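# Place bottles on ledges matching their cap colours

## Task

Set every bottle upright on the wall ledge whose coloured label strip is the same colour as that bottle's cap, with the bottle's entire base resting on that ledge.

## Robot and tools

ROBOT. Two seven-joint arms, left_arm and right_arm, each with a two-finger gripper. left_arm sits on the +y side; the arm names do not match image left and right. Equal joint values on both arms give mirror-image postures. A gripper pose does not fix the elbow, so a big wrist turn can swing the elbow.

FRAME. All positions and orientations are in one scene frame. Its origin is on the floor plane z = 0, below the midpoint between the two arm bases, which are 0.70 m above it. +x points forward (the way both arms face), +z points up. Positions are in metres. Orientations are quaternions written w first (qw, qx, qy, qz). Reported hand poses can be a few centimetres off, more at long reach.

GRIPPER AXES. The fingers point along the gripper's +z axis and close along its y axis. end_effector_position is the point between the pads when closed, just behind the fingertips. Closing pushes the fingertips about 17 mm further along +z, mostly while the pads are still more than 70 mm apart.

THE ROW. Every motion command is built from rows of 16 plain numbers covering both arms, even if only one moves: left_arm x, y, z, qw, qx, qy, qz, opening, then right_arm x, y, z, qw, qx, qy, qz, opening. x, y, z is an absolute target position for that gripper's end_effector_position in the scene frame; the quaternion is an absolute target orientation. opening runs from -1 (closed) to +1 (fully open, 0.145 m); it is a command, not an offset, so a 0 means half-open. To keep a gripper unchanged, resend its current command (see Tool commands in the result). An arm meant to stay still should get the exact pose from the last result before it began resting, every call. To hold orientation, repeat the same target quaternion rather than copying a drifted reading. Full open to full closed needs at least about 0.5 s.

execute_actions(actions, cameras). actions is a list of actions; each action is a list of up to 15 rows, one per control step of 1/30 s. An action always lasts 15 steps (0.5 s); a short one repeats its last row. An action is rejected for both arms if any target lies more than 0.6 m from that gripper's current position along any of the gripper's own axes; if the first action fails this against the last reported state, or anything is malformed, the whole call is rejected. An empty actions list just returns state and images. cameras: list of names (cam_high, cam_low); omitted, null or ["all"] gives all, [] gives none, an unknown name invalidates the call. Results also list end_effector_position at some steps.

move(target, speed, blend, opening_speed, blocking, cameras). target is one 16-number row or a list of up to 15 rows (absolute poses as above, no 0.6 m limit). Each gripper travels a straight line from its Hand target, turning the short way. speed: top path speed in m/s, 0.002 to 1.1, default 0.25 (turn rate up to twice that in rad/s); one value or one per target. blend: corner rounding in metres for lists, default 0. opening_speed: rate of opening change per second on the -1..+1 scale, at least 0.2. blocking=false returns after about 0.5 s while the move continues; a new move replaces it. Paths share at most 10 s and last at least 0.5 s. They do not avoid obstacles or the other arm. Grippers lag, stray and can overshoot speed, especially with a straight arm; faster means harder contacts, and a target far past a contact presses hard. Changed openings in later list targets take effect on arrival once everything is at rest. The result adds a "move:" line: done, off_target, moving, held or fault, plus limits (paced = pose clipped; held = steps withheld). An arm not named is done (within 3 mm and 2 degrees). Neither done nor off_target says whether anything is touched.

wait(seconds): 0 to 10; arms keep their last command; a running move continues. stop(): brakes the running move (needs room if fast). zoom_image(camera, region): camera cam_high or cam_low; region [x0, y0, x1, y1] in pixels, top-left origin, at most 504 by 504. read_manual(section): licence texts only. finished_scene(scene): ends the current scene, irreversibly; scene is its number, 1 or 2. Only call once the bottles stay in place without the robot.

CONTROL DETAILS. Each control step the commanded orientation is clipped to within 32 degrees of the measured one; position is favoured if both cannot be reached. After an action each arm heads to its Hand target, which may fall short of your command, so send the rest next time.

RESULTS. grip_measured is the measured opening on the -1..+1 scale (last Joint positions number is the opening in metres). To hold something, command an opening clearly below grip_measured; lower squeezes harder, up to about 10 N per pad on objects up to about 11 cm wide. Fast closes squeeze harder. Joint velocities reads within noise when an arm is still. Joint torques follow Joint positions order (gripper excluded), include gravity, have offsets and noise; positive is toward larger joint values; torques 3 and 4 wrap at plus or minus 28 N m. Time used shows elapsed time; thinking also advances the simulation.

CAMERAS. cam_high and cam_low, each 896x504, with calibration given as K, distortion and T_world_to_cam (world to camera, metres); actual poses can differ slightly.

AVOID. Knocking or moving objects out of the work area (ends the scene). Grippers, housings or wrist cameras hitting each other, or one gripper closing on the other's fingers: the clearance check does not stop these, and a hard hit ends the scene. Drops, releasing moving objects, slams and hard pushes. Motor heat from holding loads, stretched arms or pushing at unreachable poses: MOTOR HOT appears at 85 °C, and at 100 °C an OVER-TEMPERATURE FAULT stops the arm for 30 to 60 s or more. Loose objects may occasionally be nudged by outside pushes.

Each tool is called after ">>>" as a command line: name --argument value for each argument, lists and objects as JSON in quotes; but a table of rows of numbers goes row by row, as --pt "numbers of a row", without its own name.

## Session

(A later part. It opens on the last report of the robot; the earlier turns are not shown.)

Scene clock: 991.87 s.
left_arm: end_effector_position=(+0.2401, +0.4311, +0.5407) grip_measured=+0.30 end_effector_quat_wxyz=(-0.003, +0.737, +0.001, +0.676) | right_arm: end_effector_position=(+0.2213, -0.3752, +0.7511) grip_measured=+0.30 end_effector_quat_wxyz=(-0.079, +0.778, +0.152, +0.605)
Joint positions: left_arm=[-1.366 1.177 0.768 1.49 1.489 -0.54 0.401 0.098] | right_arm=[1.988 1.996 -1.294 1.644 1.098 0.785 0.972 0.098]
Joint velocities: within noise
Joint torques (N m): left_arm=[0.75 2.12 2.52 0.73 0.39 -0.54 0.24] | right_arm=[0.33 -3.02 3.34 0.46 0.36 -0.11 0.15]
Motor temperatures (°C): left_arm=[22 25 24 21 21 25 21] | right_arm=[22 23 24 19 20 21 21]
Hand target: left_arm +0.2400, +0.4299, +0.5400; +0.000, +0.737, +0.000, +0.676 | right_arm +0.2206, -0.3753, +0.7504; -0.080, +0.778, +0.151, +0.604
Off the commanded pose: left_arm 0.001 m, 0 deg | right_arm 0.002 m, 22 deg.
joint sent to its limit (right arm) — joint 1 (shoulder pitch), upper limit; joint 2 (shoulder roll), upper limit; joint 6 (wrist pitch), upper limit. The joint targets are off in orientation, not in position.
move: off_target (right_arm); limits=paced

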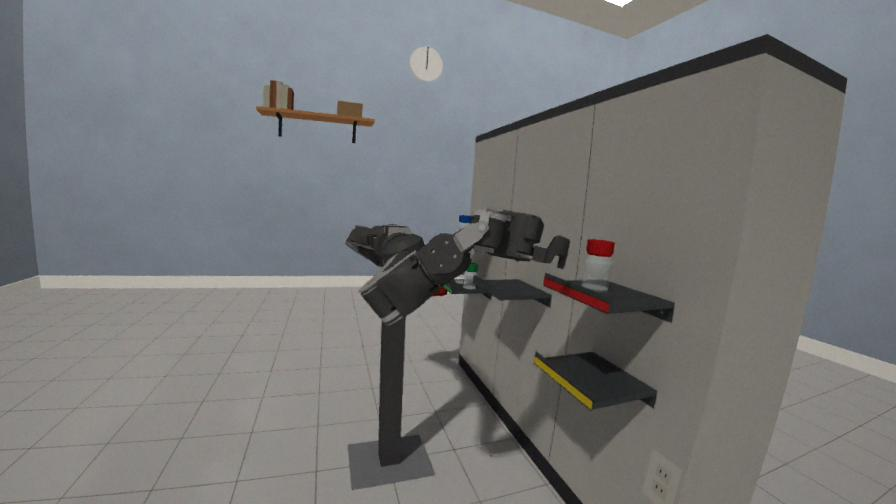

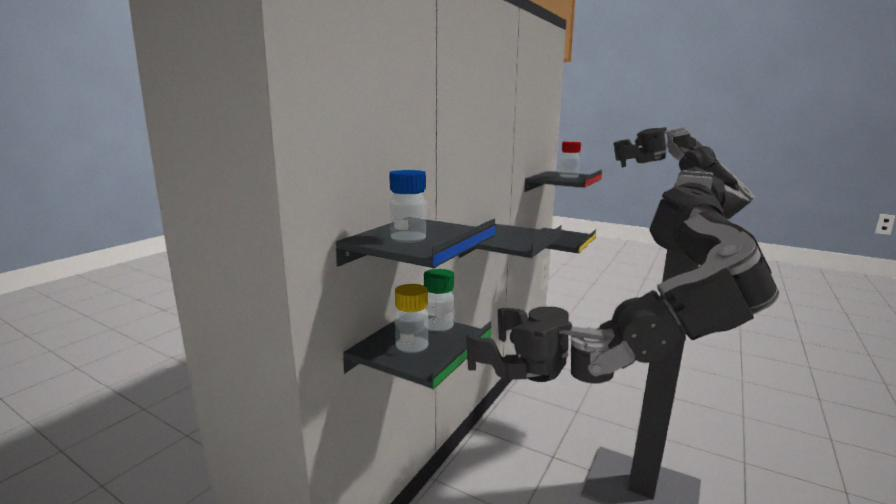

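>>> move --pt "0.29 0.43 0.54 0 0.7373 0 0.6756 0.08 0.22 -0.375 0.75 0 0.7373 0 0.6756 0.3" --pt "0.402 0.43 0.537 0 0.7373 0 0.6756 0.08 0.22 -0.375 0.75 0 0.7373 0 0.6756 0.3" --pt "0.402 0.43 0.537 0 0.7373 0 0.6756 -0.8 0.22 -0.375 0.75 0 0.7373 0 0.6756 0.3" --speed 0.12 --opening_speed 1.2

>>> zoom_image --camera "cam_low" --region '[370, 250, 500, 380]'

Scene clock: 1009.87 s.
left_arm: end_effector_position=(+0.4026, +0.4304, +0.5386) grip_measured=-0.46 end_effector_quat_wxyz=(-0.001, +0.735, +0.003, +0.678) | right_arm: end_effector_position=(+0.2213, -0.3752, +0.7511) grip_measured=+0.30 end_effector_quat_wxyz=(-0.079, +0.778, +0.152, +0.605)
Joint positions: left_arm=[0.451 1.059 -0.428 0.891 1.133 -0.149 0.401 0.041] | right_arm=[1.988 1.996 -1.294 1.644 1.098 0.785 0.972 0.098]
Joint velocities: within noise
Joint torques (N m): left_arm=[6.29 7.66 1.99 2.11 0.3 -0.52 0.24] | right_arm=[0.28 -3.05 3.22 0.57 0.36 -0.11 0.16]
Motor temperatures (°C): left_arm=[22 25 24 21 21 25 21] | right_arm=[22 23 24 19 20 20 21]
Hand target: left_arm +0.4020, +0.4300, +0.5370; +0.000, +0.737, +0.000, +0.676 | right_arm +0.2206, -0.3753, +0.7504; -0.080, +0.778, +0.151, +0.604
Off the commanded pose: left_arm 0.002 m, 1 deg | right_arm 0.002 m, 22 deg.
joint sent to its limit (right arm) — joint 1 (shoulder pitch), upper limit; joint 2 (shoulder roll), upper limit; joint 6 (wrist pitch), upper limit. The joint targets are off in orientation, not in position.
move: off_target (right_arm)

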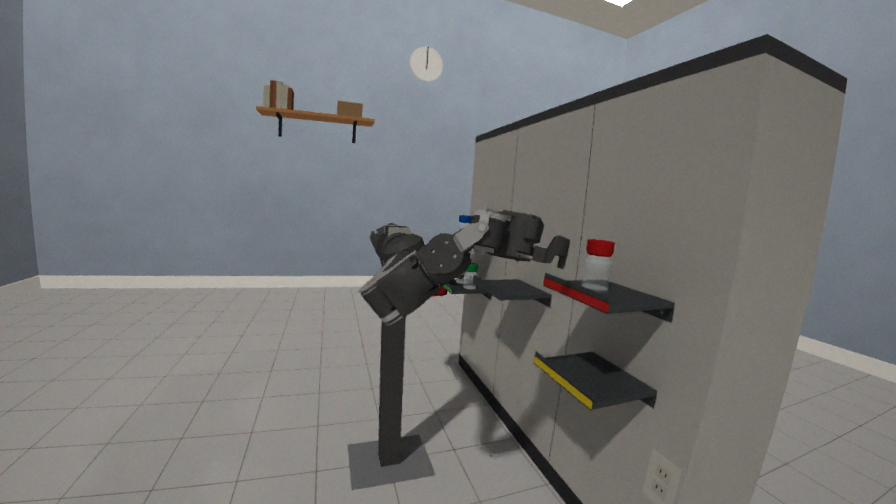

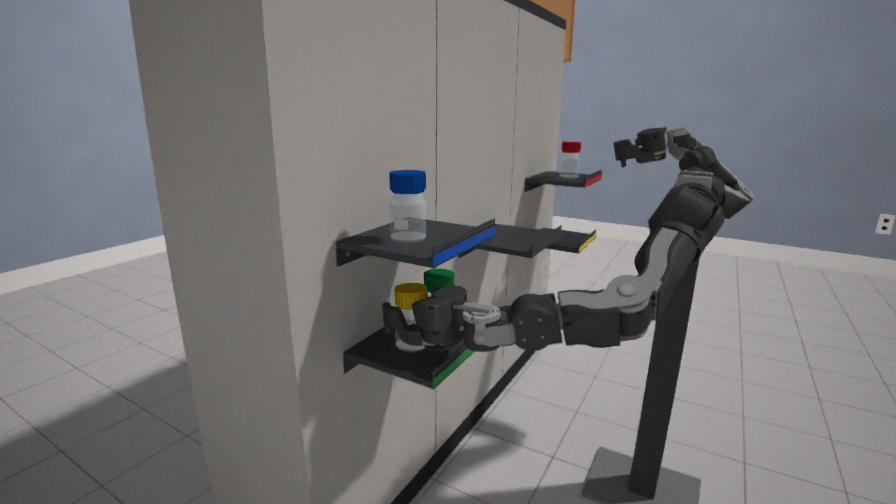

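Scaled by 3.877 from the camera's 896x504 image, which has a finer 1280x720 frame.

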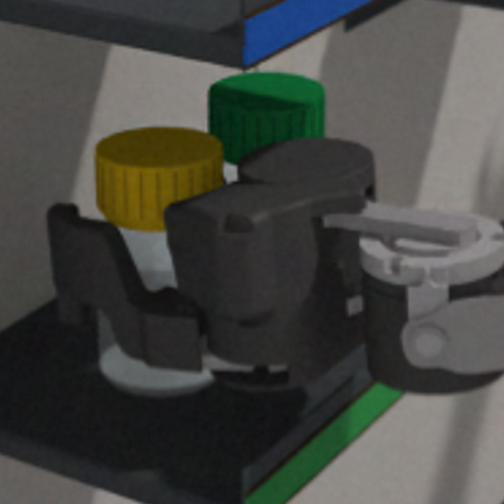

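>>> move --pt "0.402 0.43 0.537 0 0.7373 0 0.6756 0.05 0.22 -0.375 0.75 0 0.7373 0 0.6756 0.3" --pt "0.404 0.43 0.548 0 0.7373 0 0.6756 0.05 0.22 -0.375 0.75 0 0.7373 0 0.6756 0.3" --pt "0.404 0.43 0.548 0 0.7373 0 0.6756 -0.8 0.22 -0.375 0.75 0 0.7373 0 0.6756 0.3" --speed 0.08 --opening_speed 1.2

>>> zoom_image --camera "cam_low" --region '[370, 250, 500, 380]'

Scene clock: 1024.97 s.
left_arm: end_effector_position=(+0.4036, +0.4290, +0.5452) grip_measured=-0.43 end_effector_quat_wxyz=(+0.002, +0.739, -0.001, +0.674) | right_arm: end_effector_position=(+0.2213, -0.3752, +0.7511) grip_measured=+0.30 end_effector_quat_wxyz=(-0.079, +0.778, +0.152, +0.605)
Joint positions: left_arm=[0.459 1.078 -0.428 0.915 1.135 -0.116 0.398 0.043] | right_arm=[1.988 1.996 -1.294 1.644 1.098 0.785 0.972 0.098]
Joint velocities: within noise
Joint torques (N m): left_arm=[7.21 7.98 2.95 2.96 0.38 -0.51 -0.01] | right_arm=[0.38 -3.02 3.3 0.46 0.39 -0.11 0.16]
Motor temperatures (°C): left_arm=[24 27 24 21 21 25 21] | right_arm=[21 23 24 19 20 20 21]
Hand target: left_arm +0.4040, +0.4300, +0.5479; +0.000, +0.737, +0.000, +0.676 | right_arm +0.2206, -0.3753, +0.7504; -0.080, +0.778, +0.151, +0.604
Off the commanded pose: left_arm 0.003 m, 0 deg | right_arm 0.002 m, 22 deg.
joint sent to its limit (right arm) — joint 1 (shoulder pitch), upper limit; joint 2 (shoulder roll), upper limit; joint 6 (wrist pitch), upper limit. The joint targets are off in orientation, not in position.
move: off_target (right_arm)

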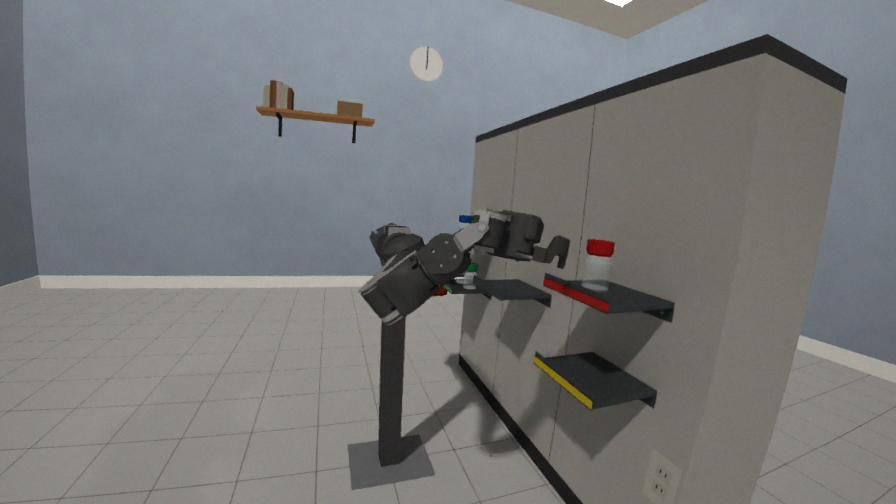

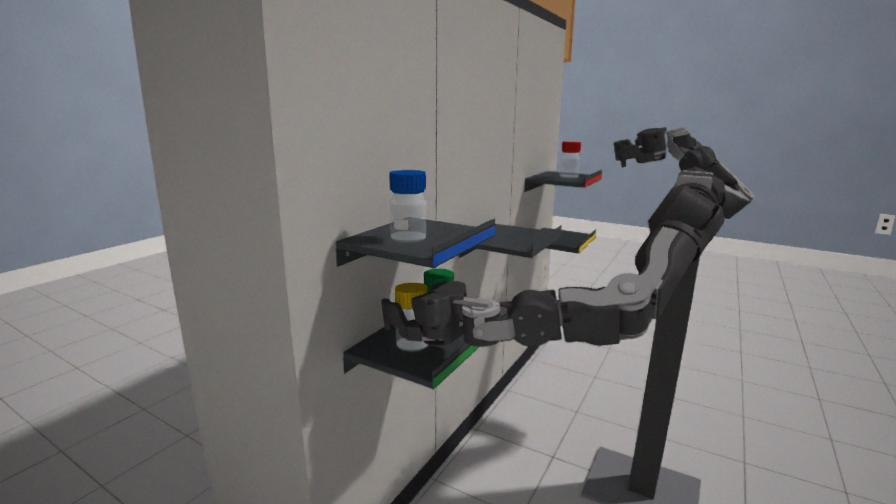

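Scaled by 3.877 from the camera's 896x504 image, which has a finer 1280x720 frame.

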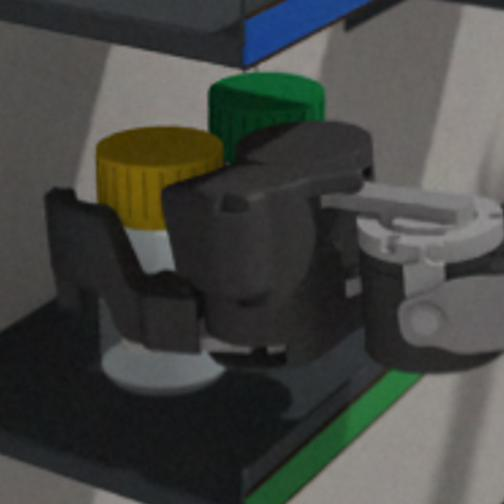

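>>> move --pt "0.404 0.43 0.548 0 0.7373 0 0.6756 0.05 0.22 -0.375 0.75 0 0.7373 0 0.6756 0.3" --pt "0.404 0.43 0.558 0 0.7373 0 0.6756 0.05 0.22 -0.375 0.75 0 0.7373 0 0.6756 0.3" --pt "0.404 0.43 0.558 0 0.7373 0 0.6756 -0.8 0.22 -0.375 0.75 0 0.7373 0 0.6756 0.3" --speed 0.08 --opening_speed 1.2

>>> zoom_image --camera "cam_low" --region '[370, 250, 500, 380]'

Scene clock: 1043.00 s.
left_arm: end_effector_position=(+0.4037, +0.4290, +0.5552) grip_measured=-0.47 end_effector_quat_wxyz=(+0.002, +0.739, -0.001, +0.674) | right_arm: end_effector_position=(+0.2213, -0.3752, +0.7511) grip_measured=+0.30 end_effector_quat_wxyz=(-0.079, +0.778, +0.152, +0.605)
Joint positions: left_arm=[0.461 1.105 -0.428 0.949 1.152 -0.091 0.383 0.04] | right_arm=[1.988 1.996 -1.294 1.644 1.098 0.785 0.972 0.098]
Joint velocities: within noise
Joint torques (N m): left_arm=[7.19 8.06 3.06 2.88 0.37 -0.52 -0.02] | right_arm=[0.33 -3.02 3.3 0.54 0.38 -0.11 0.15]
Motor temperatures (°C): left_arm=[25 28 25 21 21 25 21] | right_arm=[21 23 24 19 20 20 21]
Hand target: left_arm +0.4040, +0.4301, +0.5580; +0.000, +0.737, +0.000, +0.676 | right_arm +0.2206, -0.3753, +0.7504; -0.080, +0.778, +0.151, +0.604
Off the commanded pose: left_arm 0.003 m, 0 deg | right_arm 0.002 m, 22 deg.
joint sent to its limit (right arm) — joint 1 (shoulder pitch), upper limit; joint 2 (shoulder roll), upper limit; joint 6 (wrist pitch), upper limit. The joint targets are off in orientation, not in position.
move: off_target (right_arm)

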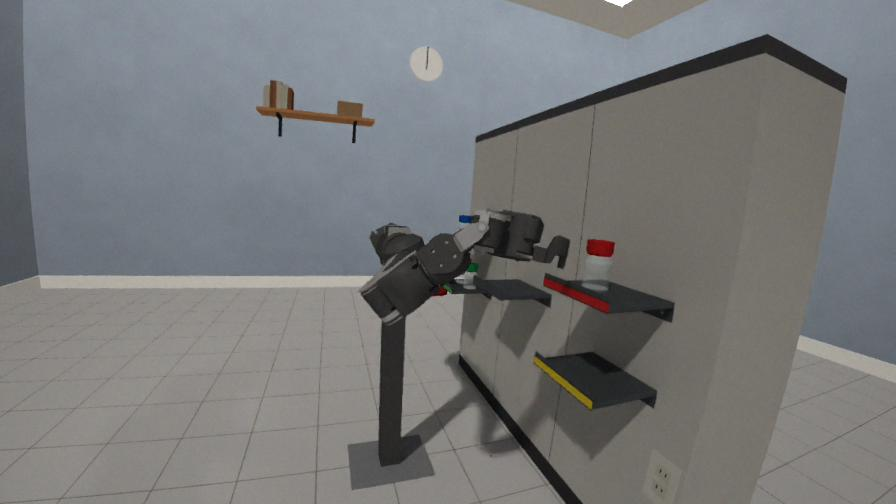

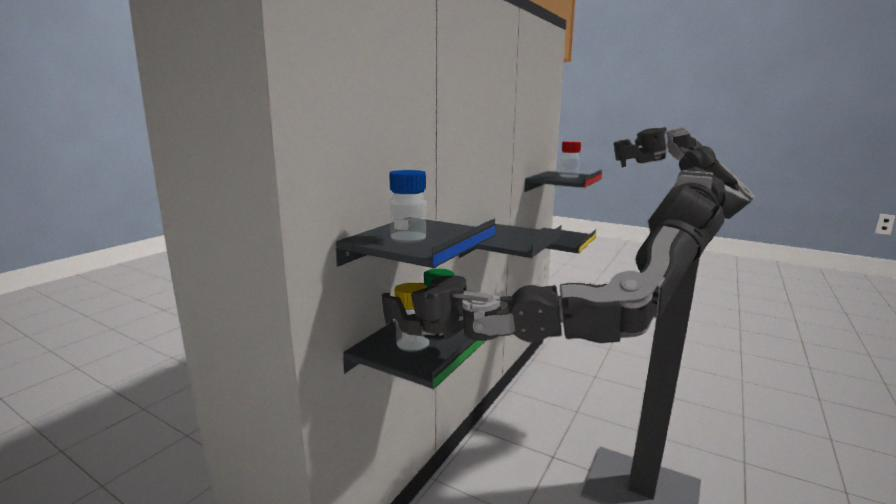

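Scaled by 3.877 from the camera's 896x504 image, which has a finer 1280x720 frame.

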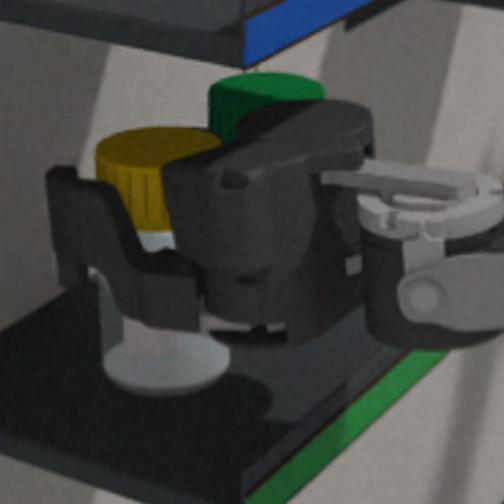

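>>> move --pt "0.404 0.43 0.556 0 0.7373 0 0.6756 0.05 0.22 -0.375 0.75 0 0.7373 0 0.6756 0.3" --pt "0.418 0.43 0.552 0 0.7373 0 0.6756 0.05 0.22 -0.375 0.75 0 0.7373 0 0.6756 0.3" --speed 0.08 --opening_speed 1.2

>>> zoom_image --camera "cam_low" --region '[370, 250, 500, 380]'

>>> zoom_image --camera "cam_high" --region '[440, 240, 520, 310]'

Scene clock: 1060.73 s.
left_arm: end_effector_position=(+0.4172, +0.4325, +0.5546) grip_measured=+0.05 end_effector_quat_wxyz=(-0.004, +0.735, +0.002, +0.678) | right_arm: end_effector_position=(+0.2213, -0.3752, +0.7511) grip_measured=+0.30 end_effector_quat_wxyz=(-0.079, +0.778, +0.152, +0.605)
Joint positions: left_arm=[0.575 1.042 -0.469 0.841 1.095 -0.092 0.411 0.079] | right_arm=[1.988 1.996 -1.294 1.644 1.098 0.785 0.972 0.098]
Joint velocities: within noise
Joint torques (N m): left_arm=[7.69 5.63 1.58 1.91 0.27 -0.5 0.25] | right_arm=[0.3 -3.02 3.21 0.44 0.37 -0.11 0.14]
Motor temperatures (°C): left_arm=[25 28 25 21 21 25 21] | right_arm=[21 23 24 19 20 20 21]
Hand target: left_arm +0.4180, +0.4299, +0.5520; +0.000, +0.737, +0.000, +0.676 | right_arm +0.2206, -0.3753, +0.7504; -0.080, +0.779, +0.151, +0.604
Off the commanded pose: left_arm 0.004 m, 1 deg | right_arm 0.002 m, 22 deg.
joint sent to its limit (right arm) — joint 1 (shoulder pitch), upper limit; joint 2 (shoulder roll), upper limit; joint 6 (wrist pitch), upper limit. The joint targets are off in orientation, not in position.
move: off_target (left_arm, right_arm)

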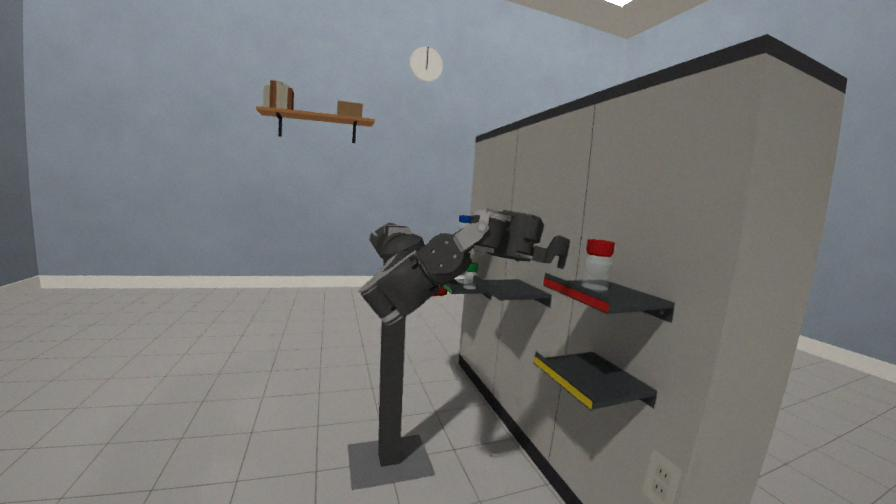

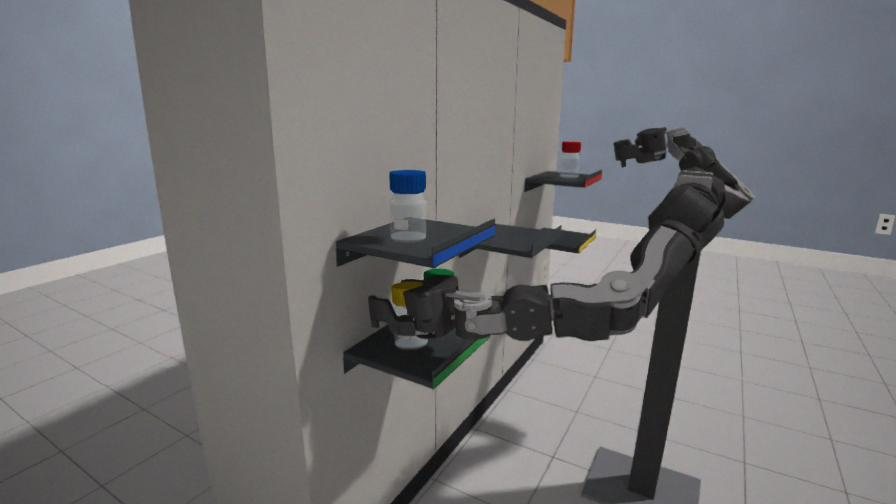

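Scaled by 3.877 from the camera's 896x504 image, which has a finer 1280x720 frame.

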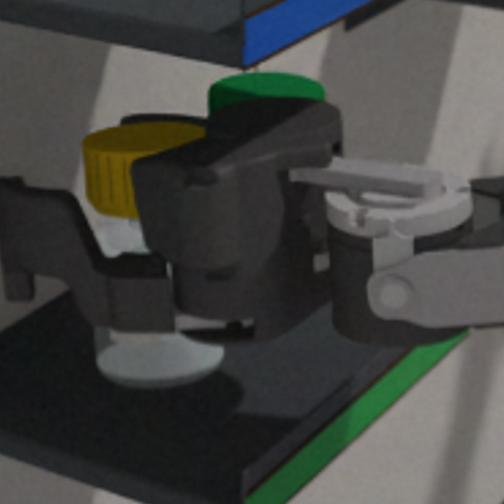

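Scaled by 6.300 from the camera's 896x504 image, which has a finer 1280x720 frame.

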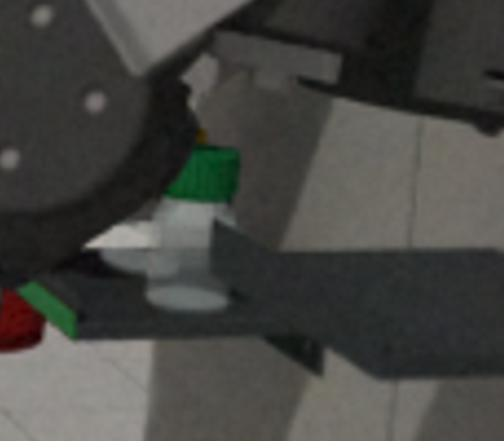

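>>> move --pt "0.410 0.43 0.549 0 0.7373 0 0.6756 0.05 0.22 -0.375 0.75 0 0.7373 0 0.6756 0.3" --pt "0.410 0.43 0.549 0 0.7373 0 0.6756 -0.8 0.22 -0.375 0.75 0 0.7373 0 0.6756 0.3" --speed 0.08 --opening_speed 1.2

>>> zoom_image --camera "cam_low" --region '[370, 250, 500, 380]'

Scene clock: 1072.40 s.
left_arm: end_effector_position=(+0.4107, +0.4291, +0.5489) grip_measured=-0.31 end_effector_quat_wxyz=(+0.002, +0.737, -0.001, +0.676) | right_arm: end_effector_position=(+0.2213, -0.3752, +0.7511) grip_measured=+0.30 end_effector_quat_wxyz=(-0.079, +0.778, +0.152, +0.605)
Joint positions: left_arm=[0.522 1.064 -0.469 0.88 1.13 -0.109 0.405 0.052] | right_arm=[1.988 1.996 -1.294 1.644 1.098 0.785 0.972 0.098]
Joint velocities: within noise
Joint torques (N m): left_arm=[6 7.66 2.67 2.92 0.38 -0.63 -0.02] | right_arm=[0.3 -2.91 3.11 0.55 0.36 -0.11 0.14]
Motor temperatures (°C): left_arm=[25 28 25 21 21 25 21] | right_arm=[21 23 24 19 20 20 21]
Hand target: left_arm +0.4100, +0.4300, +0.5490; +0.000, +0.737, +0.000, +0.676 | right_arm +0.2206, -0.3753, +0.7504; -0.080, +0.778, +0.151, +0.604
Off the commanded pose: left_arm 0.001 m, 0 deg | right_arm 0.002 m, 22 deg.
joint sent to its limit (right arm) — joint 1 (shoulder pitch), upper limit; joint 2 (shoulder roll), upper limit; joint 6 (wrist pitch), upper limit. The joint targets are off in orientation, not in position.
move: off_target (right_arm)

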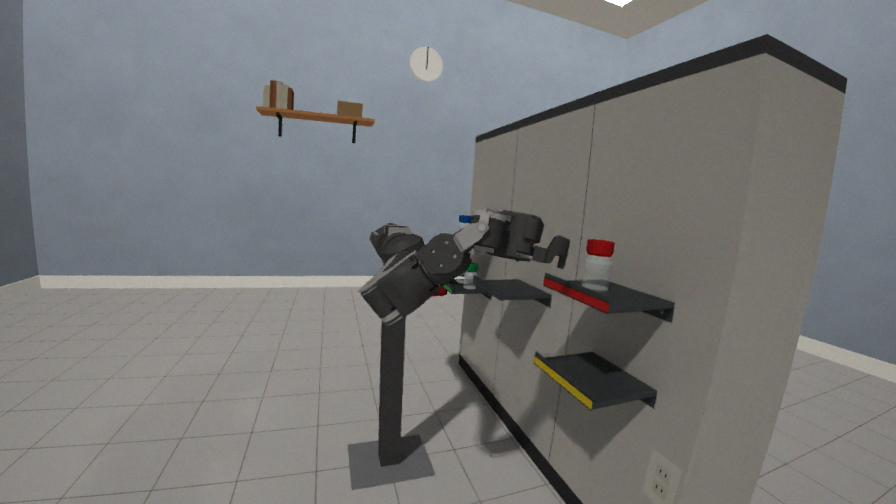

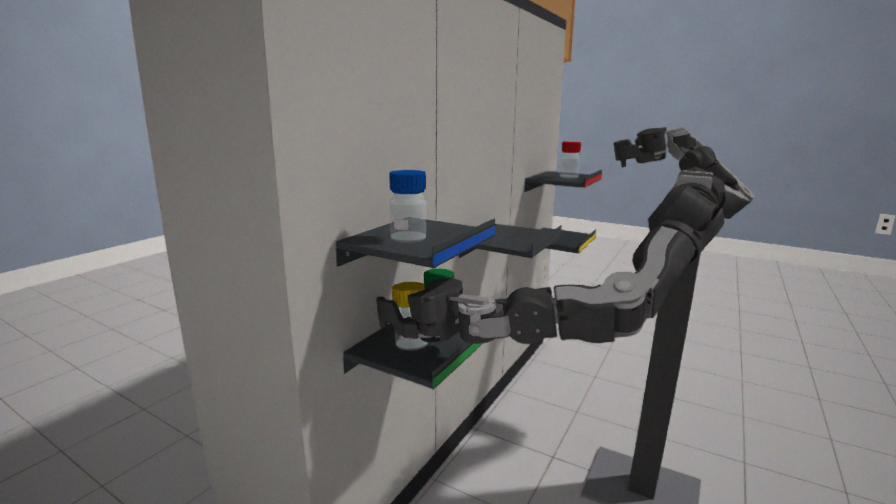

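Scaled by 3.877 from the camera's 896x504 image, which has a finer 1280x720 frame.

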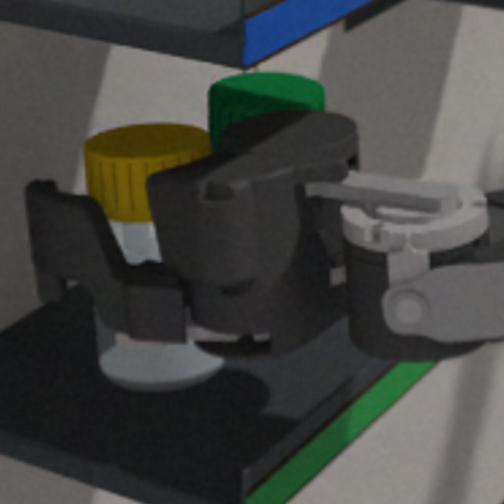

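>>> move --pt "0.410 0.43 0.583 0 0.7373 0 0.6756 -0.9 0.22 -0.375 0.75 0 0.7373 0 0.6756 0.3" --pt "0.23 0.43 0.583 0 0.7373 0 0.6756 -0.9 0.22 -0.375 0.75 0 0.7373 0 0.6756 0.3" --pt "0.23 0.27 0.56 0 0.7373 0 0.6756 -0.9 0.22 -0.375 0.75 0 0.7373 0 0.6756 0.3" --pt "0.25 0.18 0.56 0 0.7373 0 0.6756 -0.9 0.22 -0.375 0.75 0 0.7373 0 0.6756 0.3" --pt "0.26 0.08 0.64 0.1173 0.7261 -0.128 0.6653 -0.9 0.22 -0.375 0.75 0 0.7373 0 0.6756 0.3" --pt "0.29 0.05 0.69 0.1173 0.7261 -0.128 0.6653 -0.9 0.22 -0.375 0.75 0 0.7373 0 0.6756 0.3" --pt "0.385 0.02 0.69 0.1173 0.7261 -0.128 0.6653 -0.9 0.22 -0.375 0.75 0 0.7373 0 0.6756 0.3" --speed 0.25 --blend '[0.01,0.02,0.03,0.03,0.02,0.02,0]'

>>> zoom_image --camera "cam_high" --region '[470, 220, 570, 320]'

>>> zoom_image --camera "cam_low" --region '[450, 140, 610, 270]'

Scene clock: 1097.57 s.
left_arm: end_effector_position=(+0.3855, +0.0212, +0.6876) grip_measured=-0.56 end_effector_quat_wxyz=(+0.116, +0.730, -0.126, +0.662) | right_arm: end_effector_position=(+0.2213, -0.3752, +0.7511) grip_measured=+0.30 end_effector_quat_wxyz=(-0.079, +0.778, +0.152, +0.605)
Joint positions: left_arm=[1.353 0.609 -1.284 1.947 1.545 0.266 -0.977 0.034] | right_arm=[1.988 1.996 -1.294 1.644 1.098 0.785 0.972 0.098]
Joint velocities: within noise
Joint torques (N m): left_arm=[9.38 0.01 3.21 1.18 -0.52 -0.44 0.23] | right_arm=[0.44 -2.97 3.29 0.46 0.37 -0.11 0.15]
Motor temperatures (°C): left_arm=[25 28 25 21 22 25 21] | right_arm=[21 23 24 19 20 20 21]
Hand target: left_arm +0.3849, +0.0199, +0.6900; +0.117, +0.726, -0.128, +0.665 | right_arm +0.2206, -0.3753, +0.7504; -0.080, +0.778, +0.151, +0.604
Off the commanded pose: left_arm 0.003 m, 1 deg | right_arm 0.002 m, 22 deg.
joint sent to its limit (right arm) — joint 1 (shoulder pitch), upper limit; joint 2 (shoulder roll), upper limit; joint 6 (wrist pitch), upper limit. The joint targets are off in orientation, not in position.
move: off_target (right_arm)

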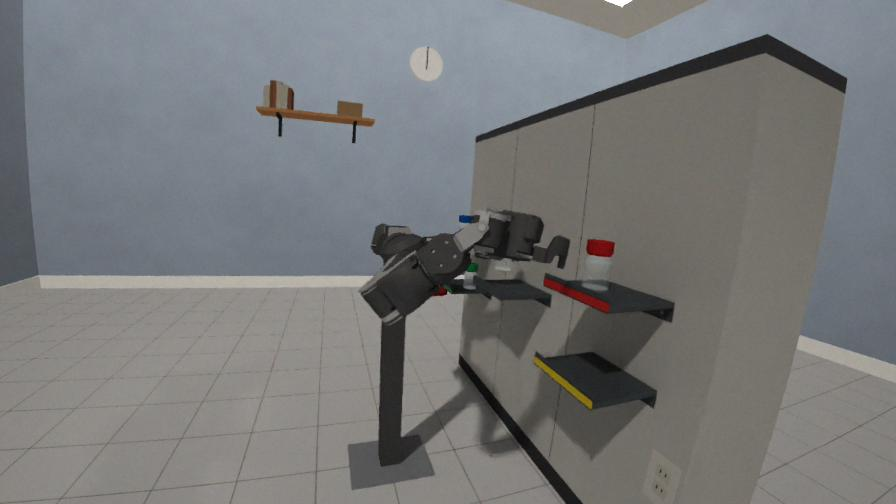

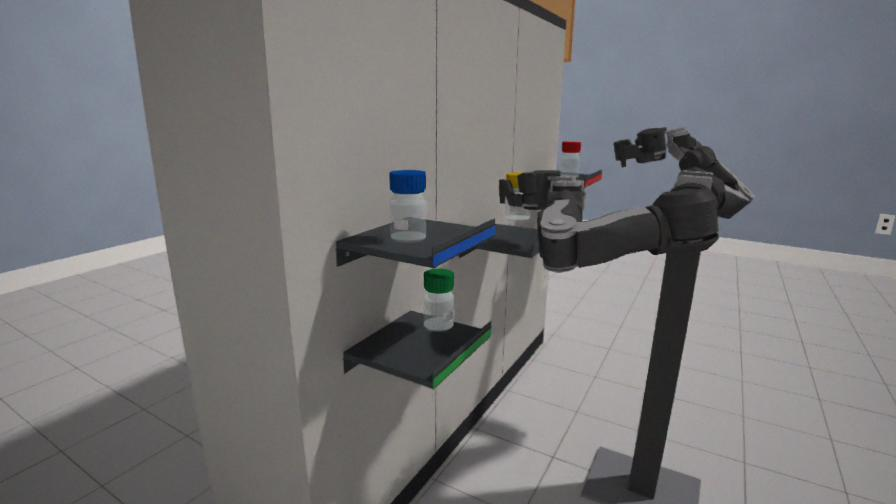

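Scaled by 5.040 from the camera's 896x504 image, which has a finer 1280x720 frame.

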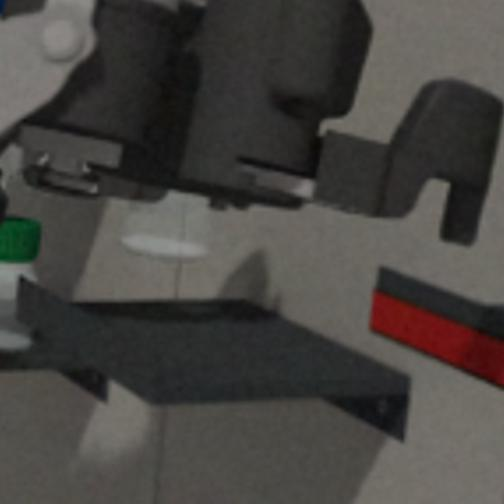

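Scaled by 3.150 from the camera's 896x504 image, which has a finer 1280x720 frame.

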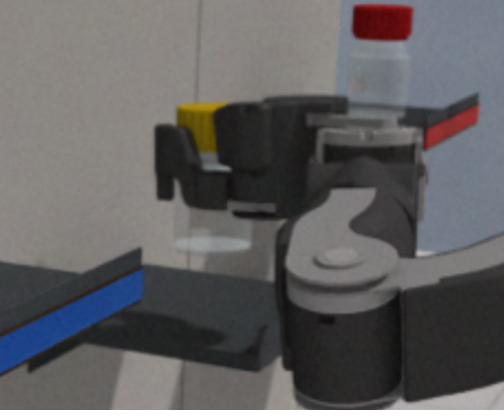

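>>> move --pt "0.39 0.02 0.648 0.1173 0.7261 -0.128 0.6653 -0.9 0.22 -0.375 0.75 0 0.7373 0 0.6756 0.3" --pt "0.39 0.02 0.630 0.1173 0.7261 -0.128 0.6653 -0.9 0.22 -0.375 0.75 0 0.7373 0 0.6756 0.3" --pt "0.39 0.02 0.632 0.1173 0.7261 -0.128 0.6653 0.3 0.22 -0.375 0.75 0 0.7373 0 0.6756 0.3" --pt "0.28 0.06 0.64 0.1173 0.7261 -0.128 0.6653 0.3 0.22 -0.375 0.75 0 0.7373 0 0.6756 0.3" --pt "0.24 0.08 0.69 0 0.7373 0 0.6756 0.3 0.22 -0.375 0.65 0 0.7373 0 0.6756 0.3" --pt "0.22 0.2 0.62 0 0.7373 0 0.6756 0.3 0.22 -0.33 0.56 0 0.7373 0 0.6756 0.3" --pt "0.22 0.33 0.58 0 0.7373 0 0.6756 0.3 0.24 -0.26 0.54 0 0.7373 0 0.6756 0.3" --speed '[0.15,0.035,0.05,0.15,0.25,0.25,0.25]' --opening_speed 1

>>> zoom_image --camera "cam_high" --region '[470, 220, 570, 320]'

>>> zoom_image --camera "cam_low" --region '[450, 140, 610, 270]'

Scene clock: 1124.57 s.
left_arm: end_effector_position=(+0.2431, +0.0806, +0.6845) grip_measured=+0.30 end_effector_quat_wxyz=(-0.057, +0.623, +0.121, +0.770) | right_arm: end_effector_position=(+0.2212, -0.3754, +0.6504) grip_measured=+0.30 end_effector_quat_wxyz=(-0.213, +0.732, +0.211, +0.611)
Joint positions: left_arm=[0.383 0.147 -1.087 2.434 0.328 0.725 -1.576 0.098] | right_arm=[1.352 1.997 -1.569 1.437 1.558 -0.07 1.166 0.098]
Joint velocities: within noise
Joint torques (N m): left_arm=[4 -1.33 0.57 2.55 -0.24 -0.13 0.16] | right_arm=[0.17 1.91 3.1 0.18 0.74 -0.2 0.1]
Motor temperatures (°C): left_arm=[26 25 25 21 22 25 21] | right_arm=[21 23 24 19 20 20 21]
Hand target: left_arm +0.2434, +0.0804, +0.6842; -0.057, +0.624, +0.121, +0.770 | right_arm +0.2206, -0.3749, +0.6493; -0.215, +0.732, +0.211, +0.610
Off the commanded pose: left_arm 0.271 m, 23 deg | right_arm 0.161 m, 35 deg.
joint read past its limit (left arm) — joint 4 (elbow), upper limit, where the elbow is as bent as it goes.
joint sent to its limit (left arm) — joint 4 (elbow), upper limit, where the elbow is as bent as it goes.
joint sent to its limit (right arm) — joint 2 (shoulder roll), upper limit; joint 3 (upper arm roll), lower limit; joint 5 (forearm roll), upper limit.
move: held (left_arm; a check stopped the path), off_target (right_arm; braked when a check withheld steps of left_arm); path passed 5 of 7 targets; target 3's new opening was sent with left_arm's hand 0.007 m and 1 deg from that target; limits=paced,held
pose unreachable (left arm): on one or more control steps of this call, first in action 0 (counted from 0), this arm could not follow its commanded pose, so it was not sent that pose on those steps. It may still have moved: this result reports where it is.
cause: moving toward the commanded pose would bring two parts of the arm too close to each other (its base and another part of the arm, with joints 1 (shoulder pitch) to 6 (wrist pitch) between them).

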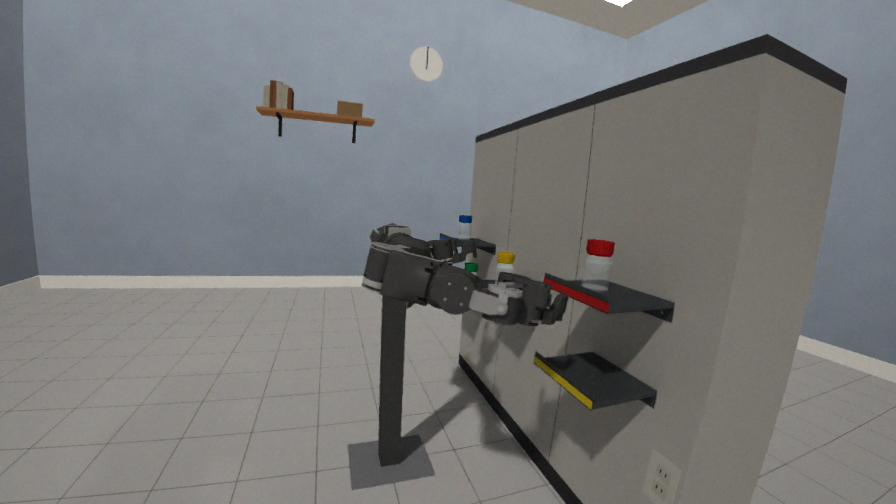

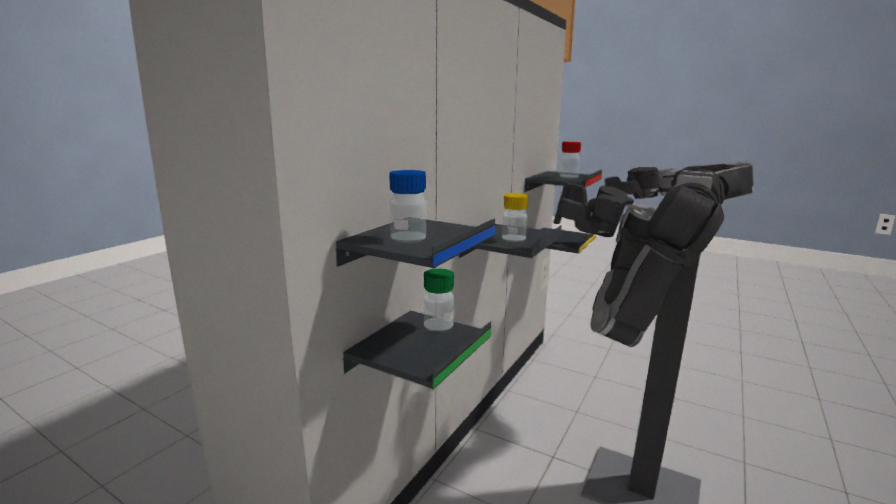

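Scaled by 5.040 from the camera's 896x504 image, which has a finer 1280x720 frame.

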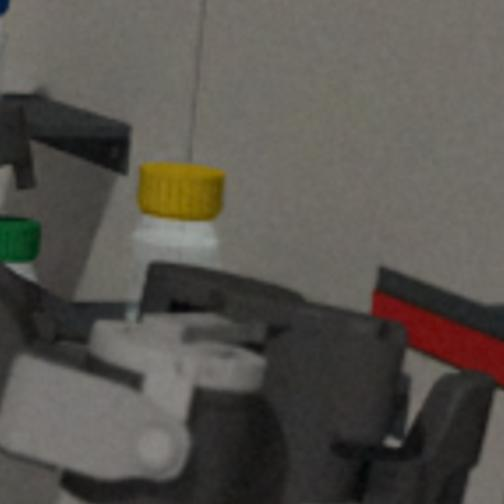

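Scaled by 3.150 from the camera's 896x504 image, which has a finer 1280x720 frame.

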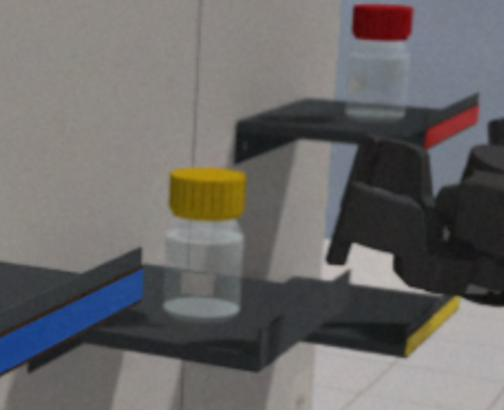

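>>> move --pt "0.28 0.12 0.66 0 0.7373 0 0.6756 0.3 0.24 -0.28 0.55 0 0.7373 0 0.6756 0.3" --pt "0.25 0.22 0.60 0 0.7373 0 0.6756 0.3 0.25 -0.18 0.55 0 0.7373 0 0.6756 0.3" --pt "0.23 0.33 0.56 0 0.7373 0 0.6756 0.3 0.26 -0.09 0.60 -0.1173 0.7261 0.128 0.6653 0.3" --pt "0.23 0.33 0.56 0 0.7373 0 0.6756 0.3 0.29 -0.02 0.65 -0.1173 0.7261 0.128 0.6653 0.3" --pt "0.23 0.33 0.56 0 0.7373 0 0.6756 0.3 0.34 0.006 0.65 -0.1173 0.7261 0.128 0.6653 0.3" --speed 0.25 --blend 0.02

>>> zoom_image --camera "cam_high" --region '[470, 220, 570, 320]'

>>> zoom_image --camera "cam_low" --region '[450, 140, 610, 270]'

Scene clock: 1147.00 s.
left_arm: end_effector_position=(+0.2307, +0.3299, +0.5606) grip_measured=+0.30 end_effector_quat_wxyz=(-0.008, +0.771, -0.002, +0.637) | right_arm: end_effector_position=(+0.3402, +0.0053, +0.6492) grip_measured=+0.30 end_effector_quat_wxyz=(-0.114, +0.727, +0.127, +0.665)
Joint positions: left_arm=[0.579 1.98 -1.564 2.105 1.429 -0.787 -0.2 0.098] | right_arm=[1.181 0.513 -1.351 2.102 1.369 0.222 -1.197 0.098]
Joint velocities: within noise
Joint torques (N m): left_arm=[1.75 5.5 1.09 0.55 0.11 -0.67 0.25] | right_arm=[5.66 -0.09 4.18 1.55 -0.41 -0.19 0.17]
Motor temperatures (°C): left_arm=[24 25 24 21 22 25 21] | right_arm=[21 23 24 19 21 20 21]
Hand target: left_arm +0.2303, +0.3300, +0.5602; -0.007, +0.771, -0.002, +0.637 | right_arm +0.3399, +0.0060, +0.6500; -0.117, +0.726, +0.128, +0.665
Off the commanded pose: left_arm 0.001 m, 6 deg | right_arm 0.001 m, 0 deg.
joint sent to its limit (left arm) — joint 3 (upper arm roll), lower limit; joint 6 (wrist pitch), lower limit. The joint targets are off in orientation, not in position.
move: off_target (left_arm)

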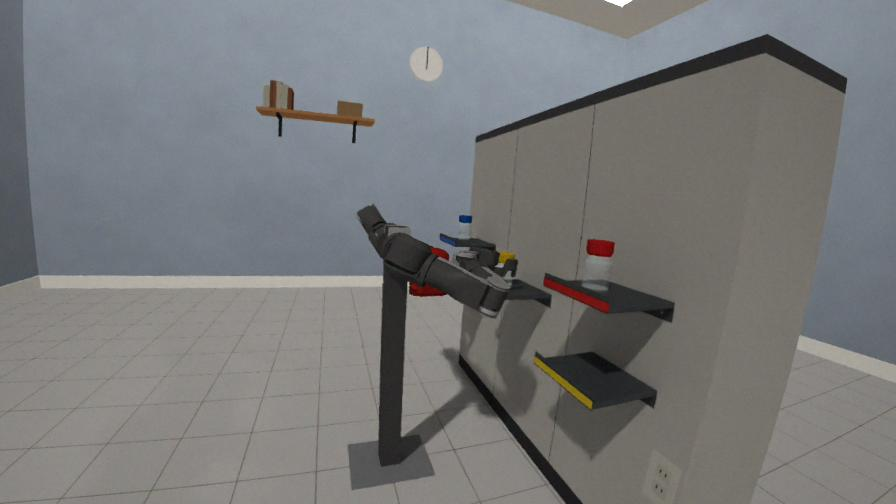

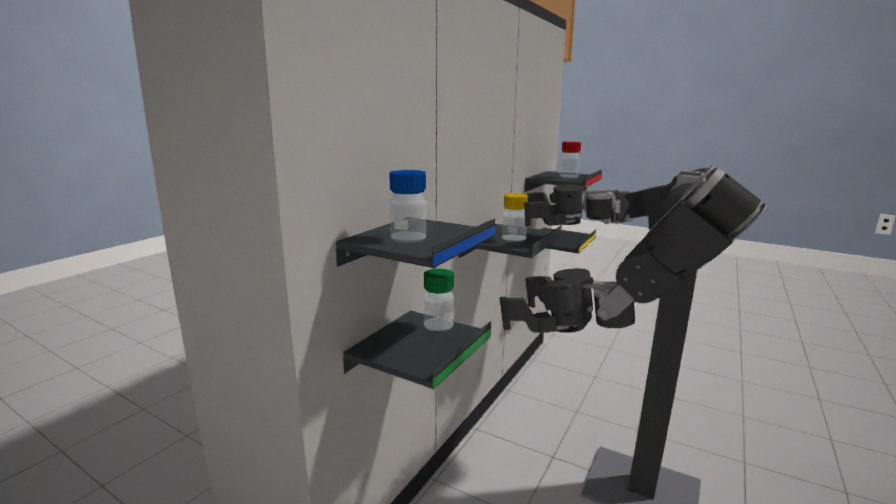

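Scaled by 5.040 from the camera's 896x504 image, which has a finer 1280x720 frame.

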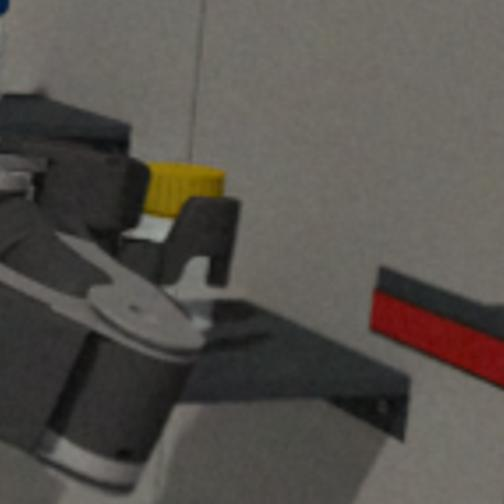

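Scaled by 3.150 from the camera's 896x504 image, which has a finer 1280x720 frame.

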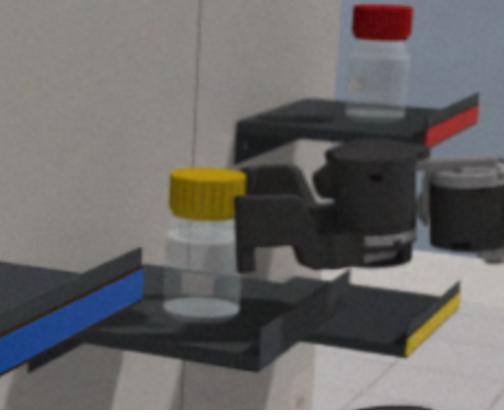

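>>> move --pt "0.23 0.33 0.56 0 0.7373 0 0.6756 0.3 0.397 0.027 0.65 -0.1173 0.7261 0.128 0.6653 0.3" --pt "0.23 0.33 0.56 0 0.7373 0 0.6756 0.3 0.397 0.027 0.65 -0.1173 0.7261 0.128 0.6653 -0.9" --pt "0.23 0.33 0.56 0 0.7373 0 0.6756 0.3 0.395 0.02 0.705 -0.1173 0.7261 0.128 0.6653 -0.9" --pt "0.23 0.33 0.56 0 0.7373 0 0.6756 0.3 0.29 -0.04 0.70 -0.1173 0.7261 0.128 0.6653 -0.9" --pt "0.23 0.33 0.56 0 0.7373 0 0.6756 0.3 0.27 -0.14 0.58 0 0.7373 0 0.6756 -0.9" --pt "0.23 0.33 0.56 0 0.7373 0 0.6756 0.3 0.24 -0.28 0.54 0 0.7373 0 0.6756 -0.9" --pt "0.23 0.33 0.56 0 0.7373 0 0.6756 0.3 0.23 -0.37 0.585 0 0.7373 0 0.6756 -0.9" --speed '[0.12,0.2,0.15,0.25,0.25,0.25,0.25]' --opening_speed 1.2 --blend '[0,0,0.01,0.02,0.02,0.02,0]'

>>> zoom_image --camera "cam_high" --region '[470, 220, 670, 420]'

Scene clock: 1168.33 s.
left_arm: end_effector_position=(+0.2308, +0.3300, +0.5609) grip_measured=+0.30 end_effector_quat_wxyz=(-0.008, +0.770, -0.001, +0.638) | right_arm: end_effector_position=(+0.2320, -0.3696, +0.5840) grip_measured=-0.59 end_effector_quat_wxyz=(+0.127, +0.736, -0.045, +0.664)
Joint positions: left_arm=[0.58 1.98 -1.564 2.105 1.43 -0.787 -0.2 0.098] | right_arm=[0.649 1.998 -1.571 2.112 1.31 -0.778 -0.516 0.031]
Joint velocities: within noise
Joint torques (N m): left_arm=[1.57 5.5 1.1 0.59 0.1 -0.67 0.24] | right_arm=[0.83 5.42 1.83 0.79 -0.17 -0.59 -0.25]
Motor temperatures (°C): left_arm=[23 26 24 21 22 25 21] | right_arm=[22 23 24 19 21 20 21]
Hand target: left_arm +0.2304, +0.3300, +0.5603; -0.007, +0.771, -0.002, +0.637 | right_arm +0.2315, -0.3698, +0.5843; +0.128, +0.734, -0.046, +0.665
Off the commanded pose: left_arm 0.001 m, 6 deg | right_arm 0.002 m, 16 deg.
joint read past its limit (right arm) — joint 2 (shoulder roll), upper limit.
joint sent to its limit (left arm) — joint 3 (upper arm roll), lower limit; joint 6 (wrist pitch), lower limit. The joint targets are off in orientation, not in position.
joint sent to its limit (right arm) — joint 2 (shoulder roll), upper limit; joint 3 (upper arm roll), lower limit; joint 6 (wrist pitch), lower limit. The joint targets are off in orientation, not in position.
move: off_target (left_arm, right_arm)

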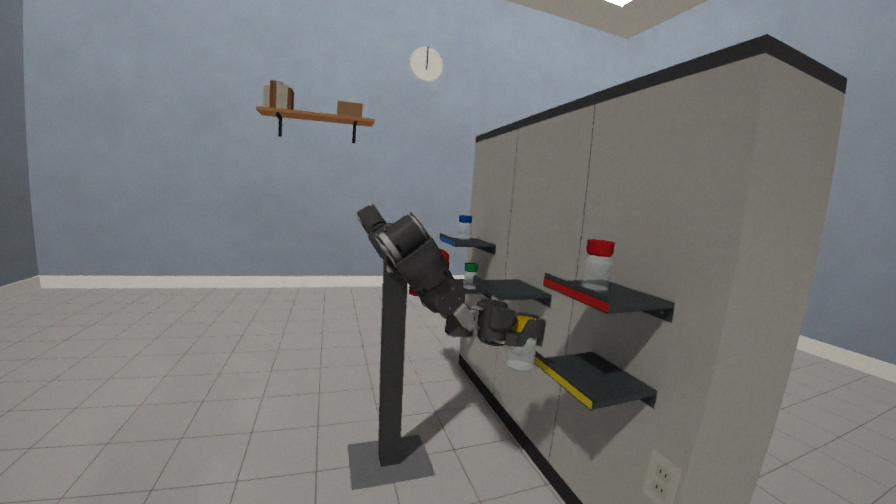

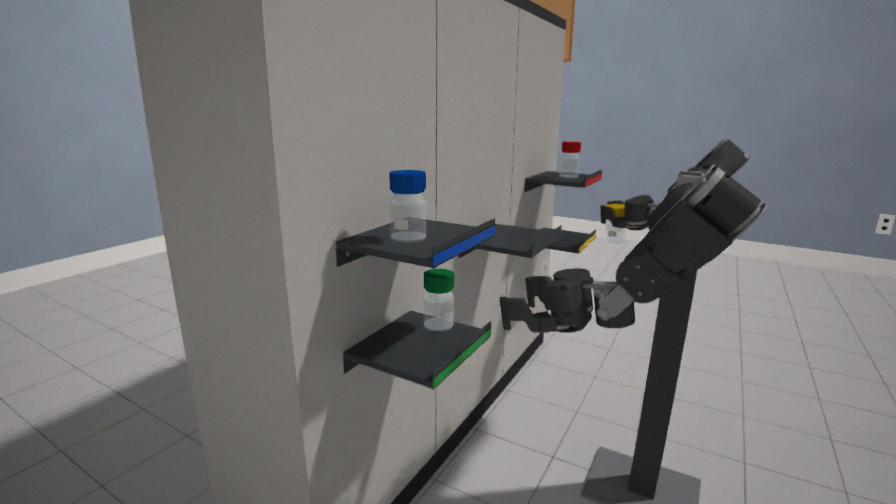

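Scaled by 2.520 from the camera's 896x504 image, which has a finer 1280x720 frame.

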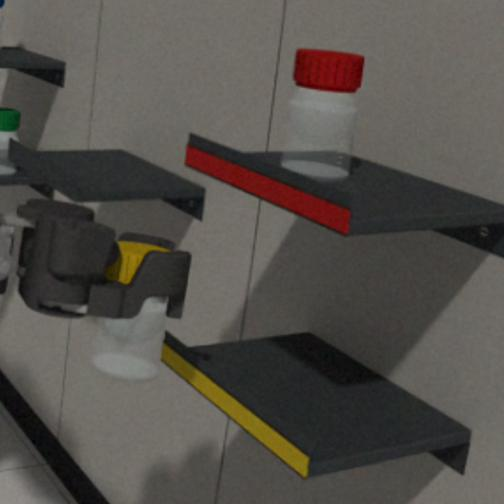

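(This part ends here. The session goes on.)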